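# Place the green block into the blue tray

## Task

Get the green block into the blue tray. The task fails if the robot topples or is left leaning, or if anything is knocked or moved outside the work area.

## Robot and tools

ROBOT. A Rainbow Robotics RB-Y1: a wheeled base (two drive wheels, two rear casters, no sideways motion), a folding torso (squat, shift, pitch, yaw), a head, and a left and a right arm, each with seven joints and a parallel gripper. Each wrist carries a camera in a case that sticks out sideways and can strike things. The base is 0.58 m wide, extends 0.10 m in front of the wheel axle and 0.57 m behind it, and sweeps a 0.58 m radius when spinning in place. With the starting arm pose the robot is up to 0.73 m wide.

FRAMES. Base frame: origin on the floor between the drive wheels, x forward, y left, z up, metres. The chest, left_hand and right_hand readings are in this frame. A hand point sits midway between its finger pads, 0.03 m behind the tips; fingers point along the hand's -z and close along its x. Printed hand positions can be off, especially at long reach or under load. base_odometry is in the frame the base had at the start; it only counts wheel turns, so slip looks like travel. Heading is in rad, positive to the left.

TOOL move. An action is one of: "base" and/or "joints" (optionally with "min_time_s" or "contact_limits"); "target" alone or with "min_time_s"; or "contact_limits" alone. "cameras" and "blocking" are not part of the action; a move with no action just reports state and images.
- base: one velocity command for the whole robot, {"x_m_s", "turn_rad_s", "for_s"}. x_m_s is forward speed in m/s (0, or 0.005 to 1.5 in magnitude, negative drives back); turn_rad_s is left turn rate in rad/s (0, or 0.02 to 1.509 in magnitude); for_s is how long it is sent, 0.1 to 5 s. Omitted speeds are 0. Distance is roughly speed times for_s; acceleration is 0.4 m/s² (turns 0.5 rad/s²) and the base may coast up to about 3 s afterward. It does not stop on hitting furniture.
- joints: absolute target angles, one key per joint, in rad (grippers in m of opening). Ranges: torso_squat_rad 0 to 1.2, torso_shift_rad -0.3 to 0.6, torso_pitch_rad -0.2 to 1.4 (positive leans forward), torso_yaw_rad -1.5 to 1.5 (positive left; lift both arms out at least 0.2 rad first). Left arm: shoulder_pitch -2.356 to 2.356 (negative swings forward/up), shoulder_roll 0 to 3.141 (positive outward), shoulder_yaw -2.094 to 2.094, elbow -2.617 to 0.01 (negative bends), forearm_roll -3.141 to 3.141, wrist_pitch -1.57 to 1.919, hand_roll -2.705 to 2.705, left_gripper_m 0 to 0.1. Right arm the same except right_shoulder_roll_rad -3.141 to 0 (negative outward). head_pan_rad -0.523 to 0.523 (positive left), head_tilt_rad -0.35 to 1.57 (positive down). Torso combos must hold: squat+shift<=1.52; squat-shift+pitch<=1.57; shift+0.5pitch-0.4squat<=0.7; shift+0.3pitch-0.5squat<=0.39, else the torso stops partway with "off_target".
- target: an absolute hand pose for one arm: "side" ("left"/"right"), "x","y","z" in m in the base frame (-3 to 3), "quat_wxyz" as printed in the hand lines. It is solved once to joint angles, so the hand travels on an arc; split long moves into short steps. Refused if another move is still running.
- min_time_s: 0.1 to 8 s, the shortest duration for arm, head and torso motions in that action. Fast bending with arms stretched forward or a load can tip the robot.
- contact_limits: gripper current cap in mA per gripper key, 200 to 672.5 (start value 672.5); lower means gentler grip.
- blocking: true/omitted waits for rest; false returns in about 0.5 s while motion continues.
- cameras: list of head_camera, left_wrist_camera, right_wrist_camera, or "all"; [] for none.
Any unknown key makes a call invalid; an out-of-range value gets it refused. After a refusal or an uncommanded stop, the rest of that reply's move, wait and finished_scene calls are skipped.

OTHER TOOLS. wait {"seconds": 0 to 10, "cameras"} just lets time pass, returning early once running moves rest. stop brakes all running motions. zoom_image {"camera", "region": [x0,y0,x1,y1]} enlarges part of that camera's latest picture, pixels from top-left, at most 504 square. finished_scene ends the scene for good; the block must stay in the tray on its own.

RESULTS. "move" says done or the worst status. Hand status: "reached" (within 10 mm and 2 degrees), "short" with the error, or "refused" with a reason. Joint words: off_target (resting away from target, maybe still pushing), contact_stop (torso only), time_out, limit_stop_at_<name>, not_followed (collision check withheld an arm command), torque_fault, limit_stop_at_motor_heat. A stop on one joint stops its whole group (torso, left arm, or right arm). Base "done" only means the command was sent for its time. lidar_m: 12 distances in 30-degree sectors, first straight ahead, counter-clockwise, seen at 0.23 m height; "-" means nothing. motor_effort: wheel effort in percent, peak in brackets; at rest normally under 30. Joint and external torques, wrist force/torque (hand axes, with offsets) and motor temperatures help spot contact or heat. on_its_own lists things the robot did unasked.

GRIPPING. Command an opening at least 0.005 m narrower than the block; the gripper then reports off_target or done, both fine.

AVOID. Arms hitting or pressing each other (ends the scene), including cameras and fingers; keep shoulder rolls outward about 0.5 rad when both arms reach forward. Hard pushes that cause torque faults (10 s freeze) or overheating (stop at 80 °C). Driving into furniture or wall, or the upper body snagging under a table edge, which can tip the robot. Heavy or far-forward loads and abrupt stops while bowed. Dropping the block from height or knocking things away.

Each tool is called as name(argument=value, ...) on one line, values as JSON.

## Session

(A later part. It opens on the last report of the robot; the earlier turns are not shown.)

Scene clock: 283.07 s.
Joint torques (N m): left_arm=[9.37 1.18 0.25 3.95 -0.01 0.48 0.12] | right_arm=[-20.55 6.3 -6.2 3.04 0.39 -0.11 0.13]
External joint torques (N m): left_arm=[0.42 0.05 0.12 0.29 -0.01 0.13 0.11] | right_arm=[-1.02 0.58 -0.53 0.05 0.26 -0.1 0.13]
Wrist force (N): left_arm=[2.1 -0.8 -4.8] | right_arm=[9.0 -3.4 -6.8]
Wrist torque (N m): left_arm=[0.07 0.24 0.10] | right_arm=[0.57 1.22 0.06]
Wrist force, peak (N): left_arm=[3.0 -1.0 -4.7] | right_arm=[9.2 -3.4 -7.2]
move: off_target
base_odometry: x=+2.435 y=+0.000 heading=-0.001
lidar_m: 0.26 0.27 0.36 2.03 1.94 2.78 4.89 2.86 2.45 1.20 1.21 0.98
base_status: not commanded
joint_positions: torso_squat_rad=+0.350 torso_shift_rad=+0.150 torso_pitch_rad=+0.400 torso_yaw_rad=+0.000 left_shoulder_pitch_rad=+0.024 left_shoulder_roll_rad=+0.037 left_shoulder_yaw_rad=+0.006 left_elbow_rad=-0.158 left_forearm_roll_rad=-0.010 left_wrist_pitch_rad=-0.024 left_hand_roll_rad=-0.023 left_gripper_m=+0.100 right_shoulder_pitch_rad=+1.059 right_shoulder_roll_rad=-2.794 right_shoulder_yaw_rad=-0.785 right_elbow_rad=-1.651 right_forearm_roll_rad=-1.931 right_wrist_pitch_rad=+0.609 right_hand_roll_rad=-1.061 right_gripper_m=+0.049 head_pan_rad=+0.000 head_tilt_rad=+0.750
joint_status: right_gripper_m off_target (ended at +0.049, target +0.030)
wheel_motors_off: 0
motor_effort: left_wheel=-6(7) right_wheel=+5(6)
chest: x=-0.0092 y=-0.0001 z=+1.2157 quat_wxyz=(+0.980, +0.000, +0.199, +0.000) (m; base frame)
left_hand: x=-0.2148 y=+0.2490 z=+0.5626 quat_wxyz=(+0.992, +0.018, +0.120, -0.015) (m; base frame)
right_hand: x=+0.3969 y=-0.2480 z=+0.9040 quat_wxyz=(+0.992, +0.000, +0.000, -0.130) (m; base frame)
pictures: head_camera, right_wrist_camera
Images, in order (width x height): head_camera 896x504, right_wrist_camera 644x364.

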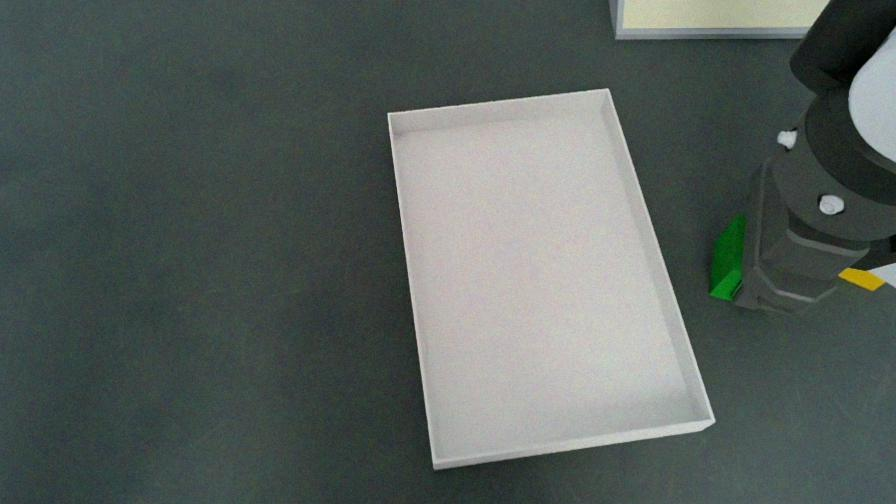

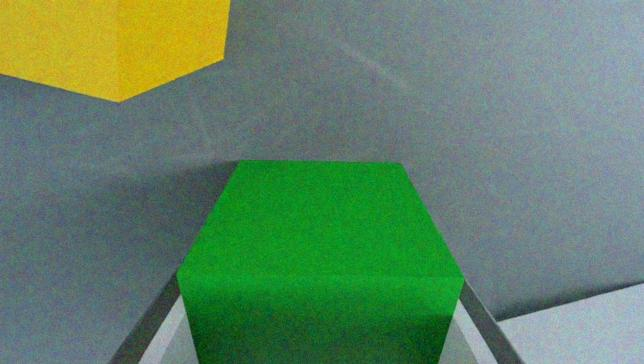

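move(target={"side":"right","x":0.397,"y":-0.25,"z":1.05,"quat_wxyz":[0.9916,0,0,-0.1296]})

move(joints={"head_pan_rad": -0.5, "head_tilt_rad": 0.6}, cameras=["head_camera","right_wrist_camera"])

Scene clock: 294.63 s.
Joint torques (N m): left_arm=[9.36 1.43 -0.25 3.87 0.05 0.37 0.11] | right_arm=[-17.34 0.46 -7.98 3.39 0.44 -0.37 -0.05]
External joint torques (N m): left_arm=[0.41 0.3 -0.38 0.21 0.05 0.03 0.1] | right_arm=[0.05 -0.41 -0.36 -0.76 0.25 -0.36 -0.05]
Wrist force (N): left_arm=[3.7 -1.0 -4.2] | right_arm=[8.9 -3.5 -7.2]
Wrist torque (N m): left_arm=[0.11 0.39 0.13] | right_arm=[0.57 1.20 0.00]
Wrist force, peak (N): left_arm=[3.7 -0.8 -4.5] | right_arm=[9.7 -3.4 -8.2]
move: done
base_odometry: x=+2.435 y=+0.000 heading=-0.001
lidar_m: 0.25 0.27 0.37 2.05 1.93 2.78 4.88 2.85 2.45 1.19 1.21 0.97
base_status: not commanded
joint_positions: torso_squat_rad=+0.350 torso_shift_rad=+0.150 torso_pitch_rad=+0.400 torso_yaw_rad=+0.000 left_shoulder_pitch_rad=+0.024 left_shoulder_roll_rad=+0.037 left_shoulder_yaw_rad=+0.006 left_elbow_rad=-0.158 left_forearm_roll_rad=-0.010 left_wrist_pitch_rad=-0.024 left_hand_roll_rad=-0.023 left_gripper_m=+0.100 right_shoulder_pitch_rad=+0.676 right_shoulder_roll_rad=-2.546 right_shoulder_yaw_rad=-0.812 right_elbow_rad=-1.817 right_forearm_roll_rad=-2.053 right_wrist_pitch_rad=+0.961 right_hand_roll_rad=-0.986 right_gripper_m=+0.049 head_pan_rad=+0.000 head_tilt_rad=+0.750
joint_status: all done
wheel_motors_off: 0
motor_effort: left_wheel=-5(9) right_wheel=+5(6)
chest: x=-0.0093 y=-0.0001 z=+1.2157 quat_wxyz=(+0.980, +0.000, +0.199, +0.000) (m; base frame)
left_hand: x=-0.2148 y=+0.2490 z=+0.5626 quat_wxyz=(+0.992, +0.018, +0.120, -0.015) (m; base frame)
right_hand: x=+0.3971 y=-0.2500 z=+1.0500 quat_wxyz=(+0.992, +0.000, +0.000, -0.130) (m; base frame)
right_hand_status: reached (checked arc, planned for 0.7 s): 0 mm and 0.0 deg off.
pictures: none

Scene clock: 295.63 s.
Joint torques (N m): left_arm=[9.07 1.57 -0.01 3.85 -0.03 0.35 0.07] | right_arm=[-17.4 0.46 -7.77 3.38 0.48 -0.39 0.03]
External joint torques (N m): left_arm=[0.12 0.43 -0.14 0.19 -0.03 0.01 0.06] | right_arm=[-0.02 -0.41 -0.15 -0.77 0.28 -0.38 0.03]
Wrist force (N): left_arm=[3.1 -1.5 -4.1] | right_arm=[9.0 -3.4 -7.2]
Wrist torque (N m): left_arm=[0.16 0.35 0.07] | right_arm=[0.55 1.21 -0.01]
Wrist force, peak (N): left_arm=[3.5 -1.2 -4.0] | right_arm=[9.1 -3.6 -7.2]
move: done
base_odometry: x=+2.435 y=+0.000 heading=-0.001
lidar_m: 0.26 0.27 0.37 2.01 1.93 2.77 4.88 2.84 2.45 1.19 1.22 0.98
base_status: not commanded
joint_positions: torso_squat_rad=+0.350 torso_shift_rad=+0.150 torso_pitch_rad=+0.400 torso_yaw_rad=+0.000 left_shoulder_pitch_rad=+0.024 left_shoulder_roll_rad=+0.037 left_shoulder_yaw_rad=+0.006 left_elbow_rad=-0.158 left_forearm_roll_rad=-0.010 left_wrist_pitch_rad=-0.024 left_hand_roll_rad=-0.023 left_gripper_m=+0.100 right_shoulder_pitch_rad=+0.676 right_shoulder_roll_rad=-2.547 right_shoulder_yaw_rad=-0.812 right_elbow_rad=-1.817 right_forearm_roll_rad=-2.053 right_wrist_pitch_rad=+0.961 right_hand_roll_rad=-0.986 right_gripper_m=+0.049 head_pan_rad=-0.500 head_tilt_rad=+0.600
joint_status: all done
wheel_motors_off: 0
motor_effort: left_wheel=-3(7) right_wheel=+6(6)
chest: x=-0.0093 y=-0.0001 z=+1.2157 quat_wxyz=(+0.980, +0.000, +0.199, +0.000) (m; base frame)
left_hand: x=-0.2148 y=+0.2490 z=+0.5626 quat_wxyz=(+0.992, +0.018, +0.120, -0.015) (m; base frame)
right_hand: x=+0.3971 y=-0.2500 z=+1.0500 quat_wxyz=(+0.992, +0.000, +0.000, -0.130) (m; base frame)
pictures: head_camera, right_wrist_camera
Images, in order (width x height): head_camera 896x504, right_wrist_camera 644x364.

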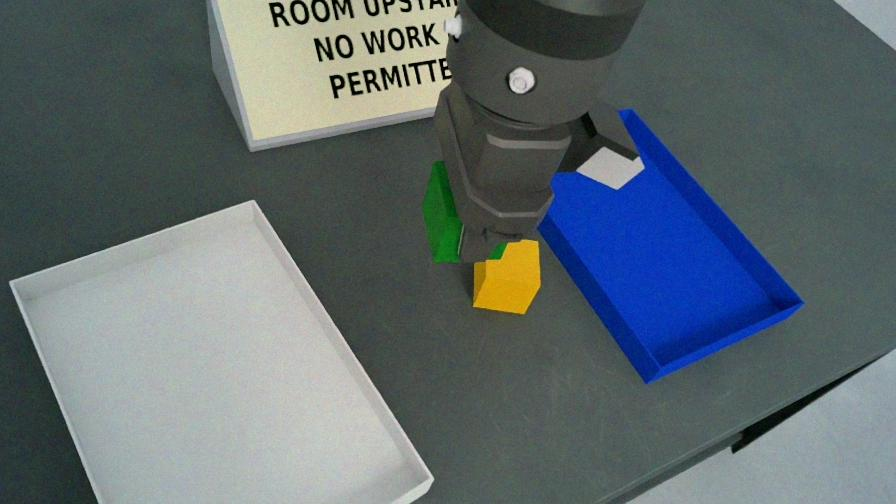

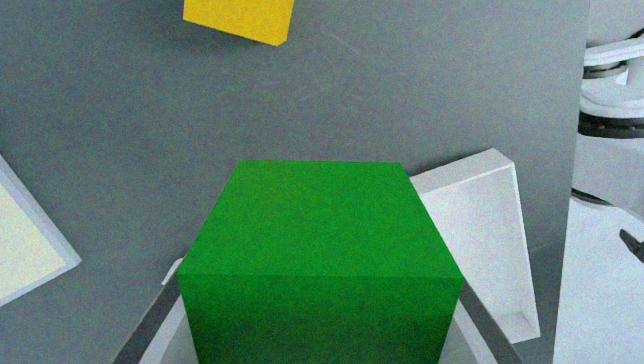

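move(target={"side":"right","x":0.39,"y":-0.49,"z":1.05,"quat_wxyz":[0.9916,0,0,-0.1296]}, min_time_s=1.5, cameras=["head_camera","right_wrist_camera"])

Scene clock: 305.47 s.
Joint torques (N m): left_arm=[9.29 1.56 -0.06 3.93 -0.13 0.62 0.13] | right_arm=[-13.97 -2.83 -6.77 5.28 0.32 -0.01 0.02]
External joint torques (N m): left_arm=[0.34 0.42 -0.19 0.27 -0.13 0.27 0.11] | right_arm=[-0.42 -0.65 0.41 0.16 0.09 0.04 0.02]
Wrist force (N): left_arm=[3.1 -0.9 -3.6] | right_arm=[8.9 -3.4 -7.5]
Wrist torque (N m): left_arm=[0.10 0.33 0.07] | right_arm=[0.54 1.25 0.00]
Wrist force, peak (N): left_arm=[3.4 -1.1 -4.5] | right_arm=[9.1 -3.5 -7.6]
move: done
base_odometry: x=+2.435 y=+0.000 heading=-0.001
lidar_m: 0.26 0.27 0.36 2.04 1.94 2.79 4.90 2.86 2.45 1.21 1.21 0.97
base_status: not commanded
joint_positions: torso_squat_rad=+0.350 torso_shift_rad=+0.150 torso_pitch_rad=+0.400 torso_yaw_rad=+0.000 left_shoulder_pitch_rad=+0.024 left_shoulder_roll_rad=+0.037 left_shoulder_yaw_rad=+0.006 left_elbow_rad=-0.158 left_forearm_roll_rad=-0.010 left_wrist_pitch_rad=-0.024 left_hand_roll_rad=-0.023 left_gripper_m=+0.100 right_shoulder_pitch_rad=+0.814 right_shoulder_roll_rad=-2.214 right_shoulder_yaw_rad=-0.692 right_elbow_rad=-1.336 right_forearm_roll_rad=-2.180 right_wrist_pitch_rad=+1.102 right_hand_roll_rad=-0.180 right_gripper_m=+0.049 head_pan_rad=-0.500 head_tilt_rad=+0.600
joint_status: all done
wheel_motors_off: 0
motor_effort: left_wheel=-4(7) right_wheel=+6(7)
chest: x=-0.0093 y=-0.0001 z=+1.2157 quat_wxyz=(+0.980, +0.000, +0.199, +0.000) (m; base frame)
left_hand: x=-0.2148 y=+0.2490 z=+0.5626 quat_wxyz=(+0.992, +0.018, +0.120, -0.015) (m; base frame)
right_hand: x=+0.3900 y=-0.4899 z=+1.0500 quat_wxyz=(+0.992, +0.000, +0.000, -0.130) (m; base frame)
right_hand_status: reached (checked arc, planned for 1.5 s): 0 mm and 0.0 deg off.
pictures: head_camera, right_wrist_camera
Images, in order (width x height): head_camera 896x504, right_wrist_camera 644x364.

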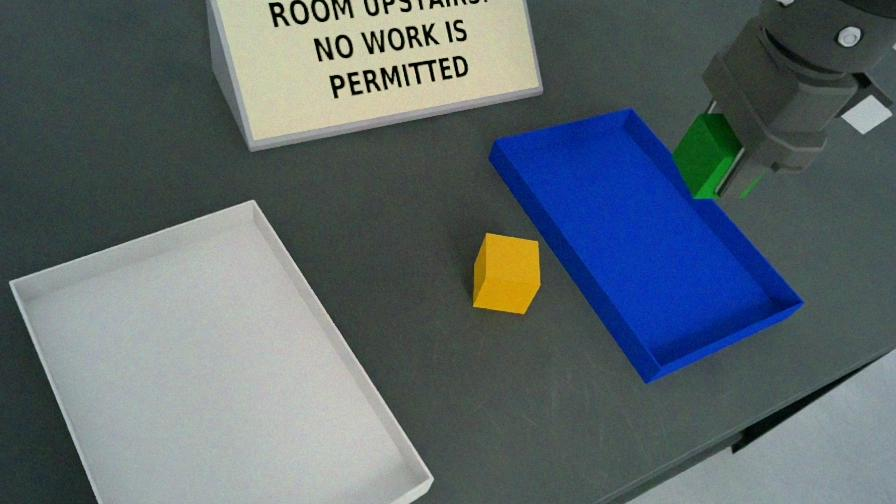

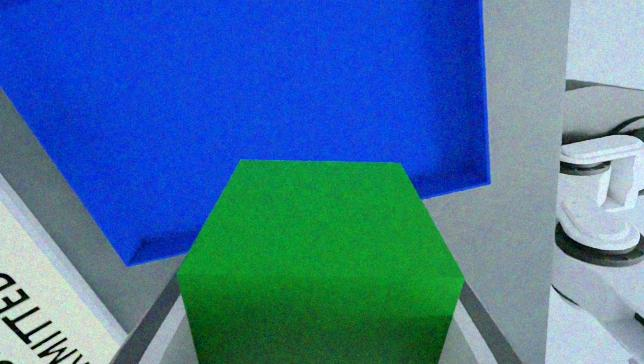

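move(target={"side":"right","x":0.39,"y":-0.51,"z":0.96,"quat_wxyz":[0.9916,0,0,-0.1296]}, cameras=["head_camera","right_wrist_camera"])

move(target={"side":"right","x":0.39,"y":-0.51,"z":0.913,"quat_wxyz":[0.9916,0,0,-0.1296]}, min_time_s=1, cameras=["head_camera","right_wrist_camera"])

Scene clock: 317.97 s.
Joint torques (N m): left_arm=[9.33 1.52 0.06 3.96 -0.18 0.6 0.13] | right_arm=[-15.86 6.12 -5.84 6.26 0.64 0 -0.19]
External joint torques (N m): left_arm=[0.38 0.38 -0.08 0.3 -0.18 0.26 0.12] | right_arm=[-0.94 0.6 -1.27 0.31 0.45 0.06 -0.19]
Wrist force (N): left_arm=[2.4 -1.4 -3.4] | right_arm=[8.6 -2.9 -7.0]
Wrist torque (N m): left_arm=[0.14 0.24 0.10] | right_arm=[0.49 1.20 0.00]
Wrist force, peak (N): left_arm=[3.4 -1.2 -4.5] | right_arm=[10.0 -1.8 -7.4]
move: done
base_odometry: x=+2.435 y=+0.000 heading=-0.001
lidar_m: 0.25 0.27 0.36 2.04 1.92 2.78 4.89 2.85 2.45 1.21 1.23 0.98
base_status: not commanded
joint_positions: torso_squat_rad=+0.350 torso_shift_rad=+0.150 torso_pitch_rad=+0.400 torso_yaw_rad=+0.000 left_shoulder_pitch_rad=+0.024 left_shoulder_roll_rad=+0.037 left_shoulder_yaw_rad=+0.006 left_elbow_rad=-0.158 left_forearm_roll_rad=-0.010 left_wrist_pitch_rad=-0.024 left_hand_roll_rad=-0.023 left_gripper_m=+0.100 right_shoulder_pitch_rad=+1.176 right_shoulder_roll_rad=-2.377 right_shoulder_yaw_rad=-0.717 right_elbow_rad=-1.165 right_forearm_roll_rad=-2.423 right_wrist_pitch_rad=+0.864 right_hand_roll_rad=+0.014 right_gripper_m=+0.049 head_pan_rad=-0.500 head_tilt_rad=+0.600
joint_status: all done
wheel_motors_off: 0
motor_effort: left_wheel=-6(9) right_wheel=+4(7)
chest: x=-0.0092 y=-0.0001 z=+1.2157 quat_wxyz=(+0.980, +0.000, +0.199, +0.000) (m; base frame)
left_hand: x=-0.2148 y=+0.2490 z=+0.5626 quat_wxyz=(+0.992, +0.018, +0.120, -0.015) (m; base frame)
right_hand: x=+0.3899 y=-0.5098 z=+0.9599 quat_wxyz=(+0.992, +0.000, +0.000, -0.130) (m; base frame)
right_hand_status: reached (checked arc, planned for 0.7 s): 0 mm and 0.1 deg off.
pictures: head_camera, right_wrist_camera
Images, in order (width x height): head_camera 896x504, right_wrist_camera 644x364.

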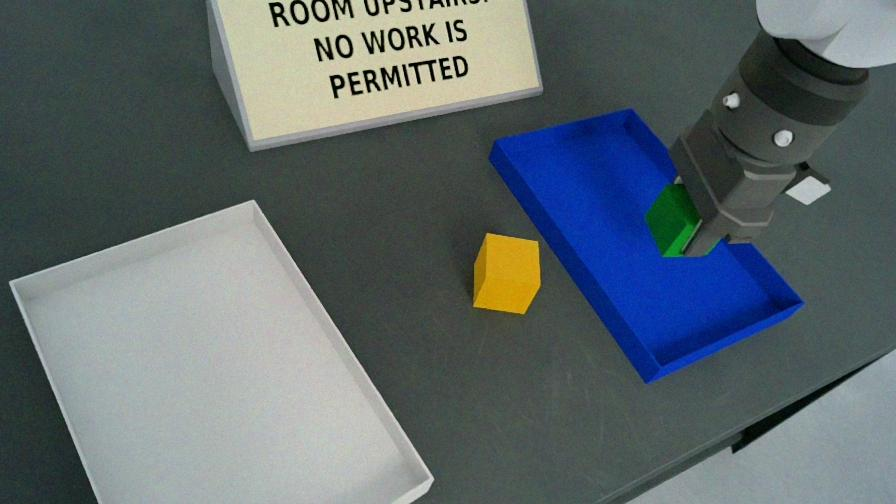

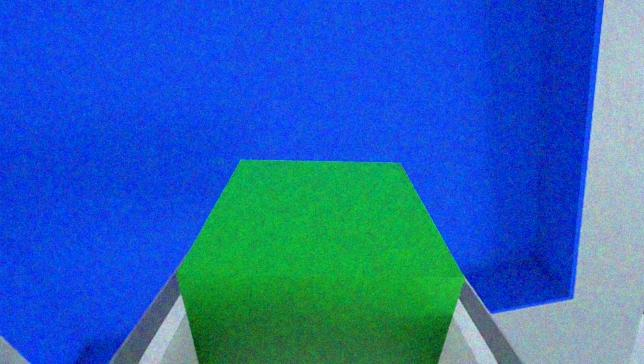

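Scene clock: 319.30 s.
Joint torques (N m): left_arm=[9.22 1.55 0.24 4.01 -0.1 0.45 0.13] | right_arm=[-15.43 8.76 -4.79 6.66 0.26 -0.24 0.07]
External joint torques (N m): left_arm=[0.27 0.41 0.1 0.35 -0.1 0.1 0.11] | right_arm=[0.09 -0.21 -1.31 0.6 0.08 -0.17 0.07]
Wrist force (N): left_arm=[2.3 -0.6 -3.5] | right_arm=[8.8 -2.8 -7.5]
Wrist torque (N m): left_arm=[0.09 0.27 0.09] | right_arm=[0.49 1.20 -0.01]
Wrist force, peak (N): left_arm=[3.4 -1.0 -4.6] | right_arm=[8.9 -2.7 -7.8]
move: done
base_odometry: x=+2.435 y=+0.000 heading=-0.001
lidar_m: 0.25 0.27 0.38 2.03 1.94 2.78 4.89 2.85 2.46 1.20 1.22 0.98
base_status: not commanded
joint_positions: torso_squat_rad=+0.350 torso_shift_rad=+0.150 torso_pitch_rad=+0.400 torso_yaw_rad=+0.000 left_shoulder_pitch_rad=+0.024 left_shoulder_roll_rad=+0.037 left_shoulder_yaw_rad=+0.006 left_elbow_rad=-0.158 left_forearm_roll_rad=-0.010 left_wrist_pitch_rad=-0.024 left_hand_roll_rad=-0.023 left_gripper_m=+0.100 right_shoulder_pitch_rad=+1.347 right_shoulder_roll_rad=-2.473 right_shoulder_yaw_rad=-0.757 right_elbow_rad=-1.078 right_forearm_roll_rad=-2.528 right_wrist_pitch_rad=+0.772 right_hand_roll_rad=+0.079 right_gripper_m=+0.049 head_pan_rad=-0.500 head_tilt_rad=+0.600
joint_status: all done
wheel_motors_off: 0
motor_effort: left_wheel=-5(8) right_wheel=+5(5)
chest: x=-0.0092 y=-0.0001 z=+1.2157 quat_wxyz=(+0.980, +0.000, +0.199, +0.000) (m; base frame)
left_hand: x=-0.2148 y=+0.2490 z=+0.5626 quat_wxyz=(+0.992, +0.018, +0.120, -0.015) (m; base frame)
right_hand: x=+0.3895 y=-0.5094 z=+0.9131 quat_wxyz=(+0.992, -0.002, -0.003, -0.130) (m; base frame)
right_hand_status: reached (checked arc, planned for 1.0 s): 1 mm and 0.4 deg off.
pictures: head_camera, right_wrist_camera
Images, in order (width x height): head_camera 896x504, right_wrist_camera 644x364.

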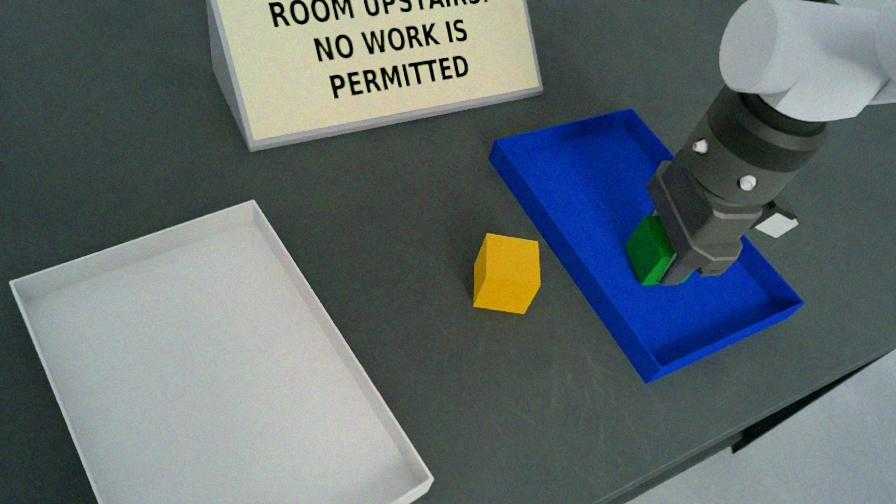

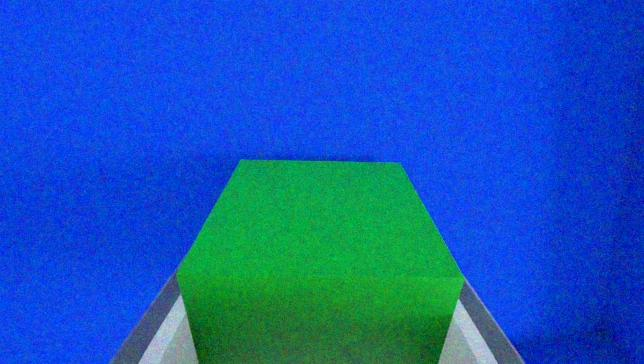

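move(target={"side":"right","x":0.39,"y":-0.51,"z":0.909,"quat_wxyz":[0.9916,0,0,-0.1296]}, min_time_s=0.8)

move(joints={"right_gripper_m": 0.09})

move(target={"side":"right","x":0.39,"y":-0.51,"z":1.06,"quat_wxyz":[0.9916,0,0,-0.1296]}, cameras=["head_camera","right_wrist_camera"])

Scene clock: 324.57 s.
Joint torques (N m): left_arm=[8.86 1.47 0.08 3.95 -0.03 0.53 0.12] | right_arm=[-15.2 9.04 -4.92 6.65 0.25 0.17 0.18]
External joint torques (N m): left_arm=[-0.09 0.33 -0.05 0.29 -0.03 0.19 0.11] | right_arm=[0.41 -0.41 -1.57 0.53 0.07 0.24 0.18]
Wrist force (N): left_arm=[3.0 -1.6 -3.9] | right_arm=[8.7 -2.8 -7.6]
Wrist torque (N m): left_arm=[0.17 0.34 0.10] | right_arm=[0.49 1.22 -0.01]
Wrist force, peak (N): left_arm=[3.3 -1.1 -4.6] | right_arm=[9.1 -2.8 -7.6]
move: done
base_odometry: x=+2.435 y=+0.000 heading=-0.001
lidar_m: 0.26 0.27 0.36 2.03 1.93 2.78 4.89 2.86 2.46 1.20 1.22 0.98
base_status: not commanded
joint_positions: torso_squat_rad=+0.350 torso_shift_rad=+0.150 torso_pitch_rad=+0.400 torso_yaw_rad=+0.000 left_shoulder_pitch_rad=+0.024 left_shoulder_roll_rad=+0.037 left_shoulder_yaw_rad=+0.006 left_elbow_rad=-0.158 left_forearm_roll_rad=-0.010 left_wrist_pitch_rad=-0.024 left_hand_roll_rad=-0.023 left_gripper_m=+0.100 right_shoulder_pitch_rad=+1.371 right_shoulder_roll_rad=-2.487 right_shoulder_yaw_rad=-0.769 right_elbow_rad=-1.051 right_forearm_roll_rad=-2.546 right_wrist_pitch_rad=+0.779 right_hand_roll_rad=+0.096 right_gripper_m=+0.049 head_pan_rad=-0.500 head_tilt_rad=+0.600
joint_status: all done
wheel_motors_off: 0
motor_effort: left_wheel=-4(7) right_wheel=+5(5)
chest: x=-0.0092 y=-0.0001 z=+1.2157 quat_wxyz=(+0.980, +0.000, +0.199, +0.000) (m; base frame)
left_hand: x=-0.2148 y=+0.2490 z=+0.5626 quat_wxyz=(+0.992, +0.018, +0.120, -0.015) (m; base frame)
right_hand: x=+0.3898 y=-0.5100 z=+0.9091 quat_wxyz=(+0.992, +0.000, -0.001, -0.130) (m; base frame)
right_hand_status: reached (checked arc, planned for 0.8 s): 0 mm and 0.1 deg off.
pictures: none

Scene clock: 325.53 s.
Joint torques (N m): left_arm=[9.18 1.34 -0.09 3.9 -0.07 0.55 0.19] | right_arm=[-15.09 8.8 -4.85 6.42 0.15 0.13 0.25]
External joint torques (N m): left_arm=[0.23 0.2 -0.22 0.24 -0.07 0.21 0.18] | right_arm=[0.52 -0.65 -1.5 0.31 -0.03 0.19 0.25]
Wrist force (N): left_arm=[2.9 -0.9 -4.0] | right_arm=[8.8 -2.8 -6.4]
Wrist torque (N m): left_arm=[0.10 0.31 0.10] | right_arm=[0.50 1.20 -0.01]
Wrist force, peak (N): left_arm=[3.5 -1.2 -4.6] | right_arm=[9.0 -2.8 -7.4]
move: done
base_odometry: x=+2.435 y=+0.000 heading=-0.001
lidar_m: 0.26 0.27 0.37 2.02 1.92 2.78 4.89 2.85 2.44 1.20 1.23 0.97
base_status: not commanded
joint_positions: torso_squat_rad=+0.350 torso_shift_rad=+0.150 torso_pitch_rad=+0.400 torso_yaw_rad=+0.000 left_shoulder_pitch_rad=+0.024 left_shoulder_roll_rad=+0.037 left_shoulder_yaw_rad=+0.006 left_elbow_rad=-0.158 left_forearm_roll_rad=-0.010 left_wrist_pitch_rad=-0.024 left_hand_roll_rad=-0.023 left_gripper_m=+0.100 right_shoulder_pitch_rad=+1.371 right_shoulder_roll_rad=-2.487 right_shoulder_yaw_rad=-0.769 right_elbow_rad=-1.051 right_forearm_roll_rad=-2.546 right_wrist_pitch_rad=+0.779 right_hand_roll_rad=+0.096 right_gripper_m=+0.090 head_pan_rad=-0.500 head_tilt_rad=+0.600
joint_status: all done
wheel_motors_off: 0
motor_effort: left_wheel=-5(8) right_wheel=+5(5)
chest: x=-0.0092 y=-0.0001 z=+1.2157 quat_wxyz=(+0.980, +0.000, +0.199, +0.000) (m; base frame)
left_hand: x=-0.2148 y=+0.2490 z=+0.5626 quat_wxyz=(+0.992, +0.018, +0.120, -0.015) (m; base frame)
right_hand: x=+0.3899 y=-0.5100 z=+0.9091 quat_wxyz=(+0.992, +0.000, -0.001, -0.130) (m; base frame)
pictures: none

Scene clock: 326.87 s.
Joint torques (N m): left_arm=[8.95 1.8 0 3.97 0.04 0.55 0.08] | right_arm=[-13.89 -2.37 -5.92 4.44 0.32 -0.44 0.13]
External joint torques (N m): left_arm=[0 0.67 -0.13 0.31 0.04 0.2 0.06] | right_arm=[-0.39 -0.66 0.95 -0.94 0.09 -0.39 0.13]
Wrist force (N): left_arm=[3.1 -1.3 -4.1] | right_arm=[8.9 -3.2 -6.4]
Wrist torque (N m): left_arm=[0.09 0.34 0.10] | right_arm=[0.51 1.21 0.08]
Wrist force, peak (N): left_arm=[3.2 -0.7 -4.7] | right_arm=[9.6 -2.4 -7.4]
move: done
base_odometry: x=+2.435 y=+0.000 heading=-0.001
lidar_m: 0.26 0.27 0.38 2.03 1.93 2.79 4.89 2.85 2.46 1.19 1.20 0.97
base_status: not commanded
joint_positions: torso_squat_rad=+0.350 torso_shift_rad=+0.150 torso_pitch_rad=+0.400 torso_yaw_rad=+0.000 left_shoulder_pitch_rad=+0.024 left_shoulder_roll_rad=+0.037 left_shoulder_yaw_rad=+0.006 left_elbow_rad=-0.158 left_forearm_roll_rad=-0.010 left_wrist_pitch_rad=-0.024 left_hand_roll_rad=-0.023 left_gripper_m=+0.100 right_shoulder_pitch_rad=+0.848 right_shoulder_roll_rad=-2.215 right_shoulder_yaw_rad=-0.719 right_elbow_rad=-1.233 right_forearm_roll_rad=-2.220 right_wrist_pitch_rad=+1.154 right_hand_roll_rad=-0.088 right_gripper_m=+0.090 head_pan_rad=-0.500 head_tilt_rad=+0.600
joint_status: all done
wheel_motors_off: 0
motor_effort: left_wheel=-6(9) right_wheel=+6(7)
chest: x=-0.0093 y=-0.0001 z=+1.2157 quat_wxyz=(+0.980, +0.000, +0.199, +0.000) (m; base frame)
left_hand: x=-0.2148 y=+0.2490 z=+0.5626 quat_wxyz=(+0.992, +0.018, +0.120, -0.015) (m; base frame)
right_hand: x=+0.3905 y=-0.5100 z=+1.0597 quat_wxyz=(+0.992, +0.002, +0.002, -0.129) (m; base frame)
right_hand_status: reached (checked arc, planned for 0.8 s): 1 mm and 0.3 deg off.
pictures: head_camera, right_wrist_camera
Images, in order (width x height): head_camera 896x504, right_wrist_camera 644x364.

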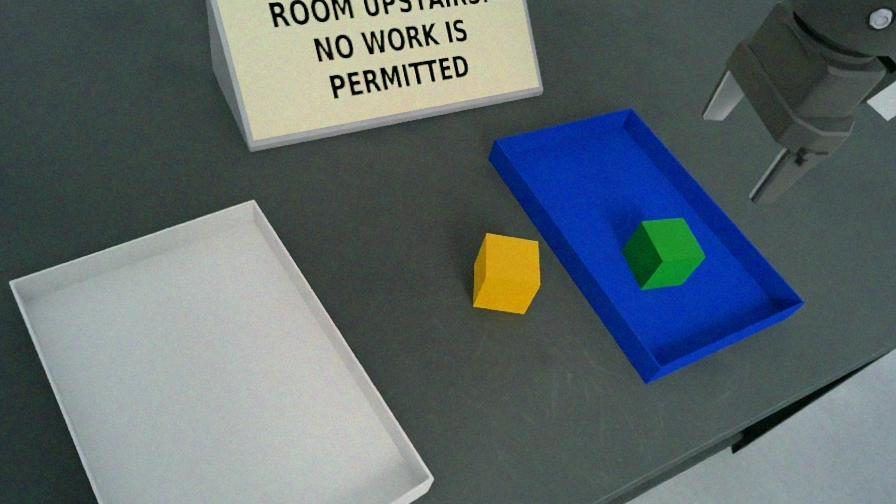

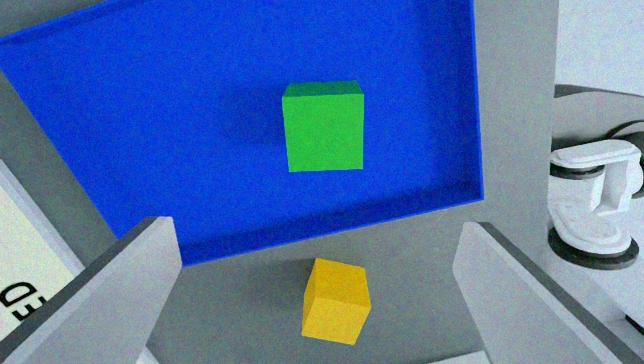

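finished_scene()

The scene is finished: the task was done.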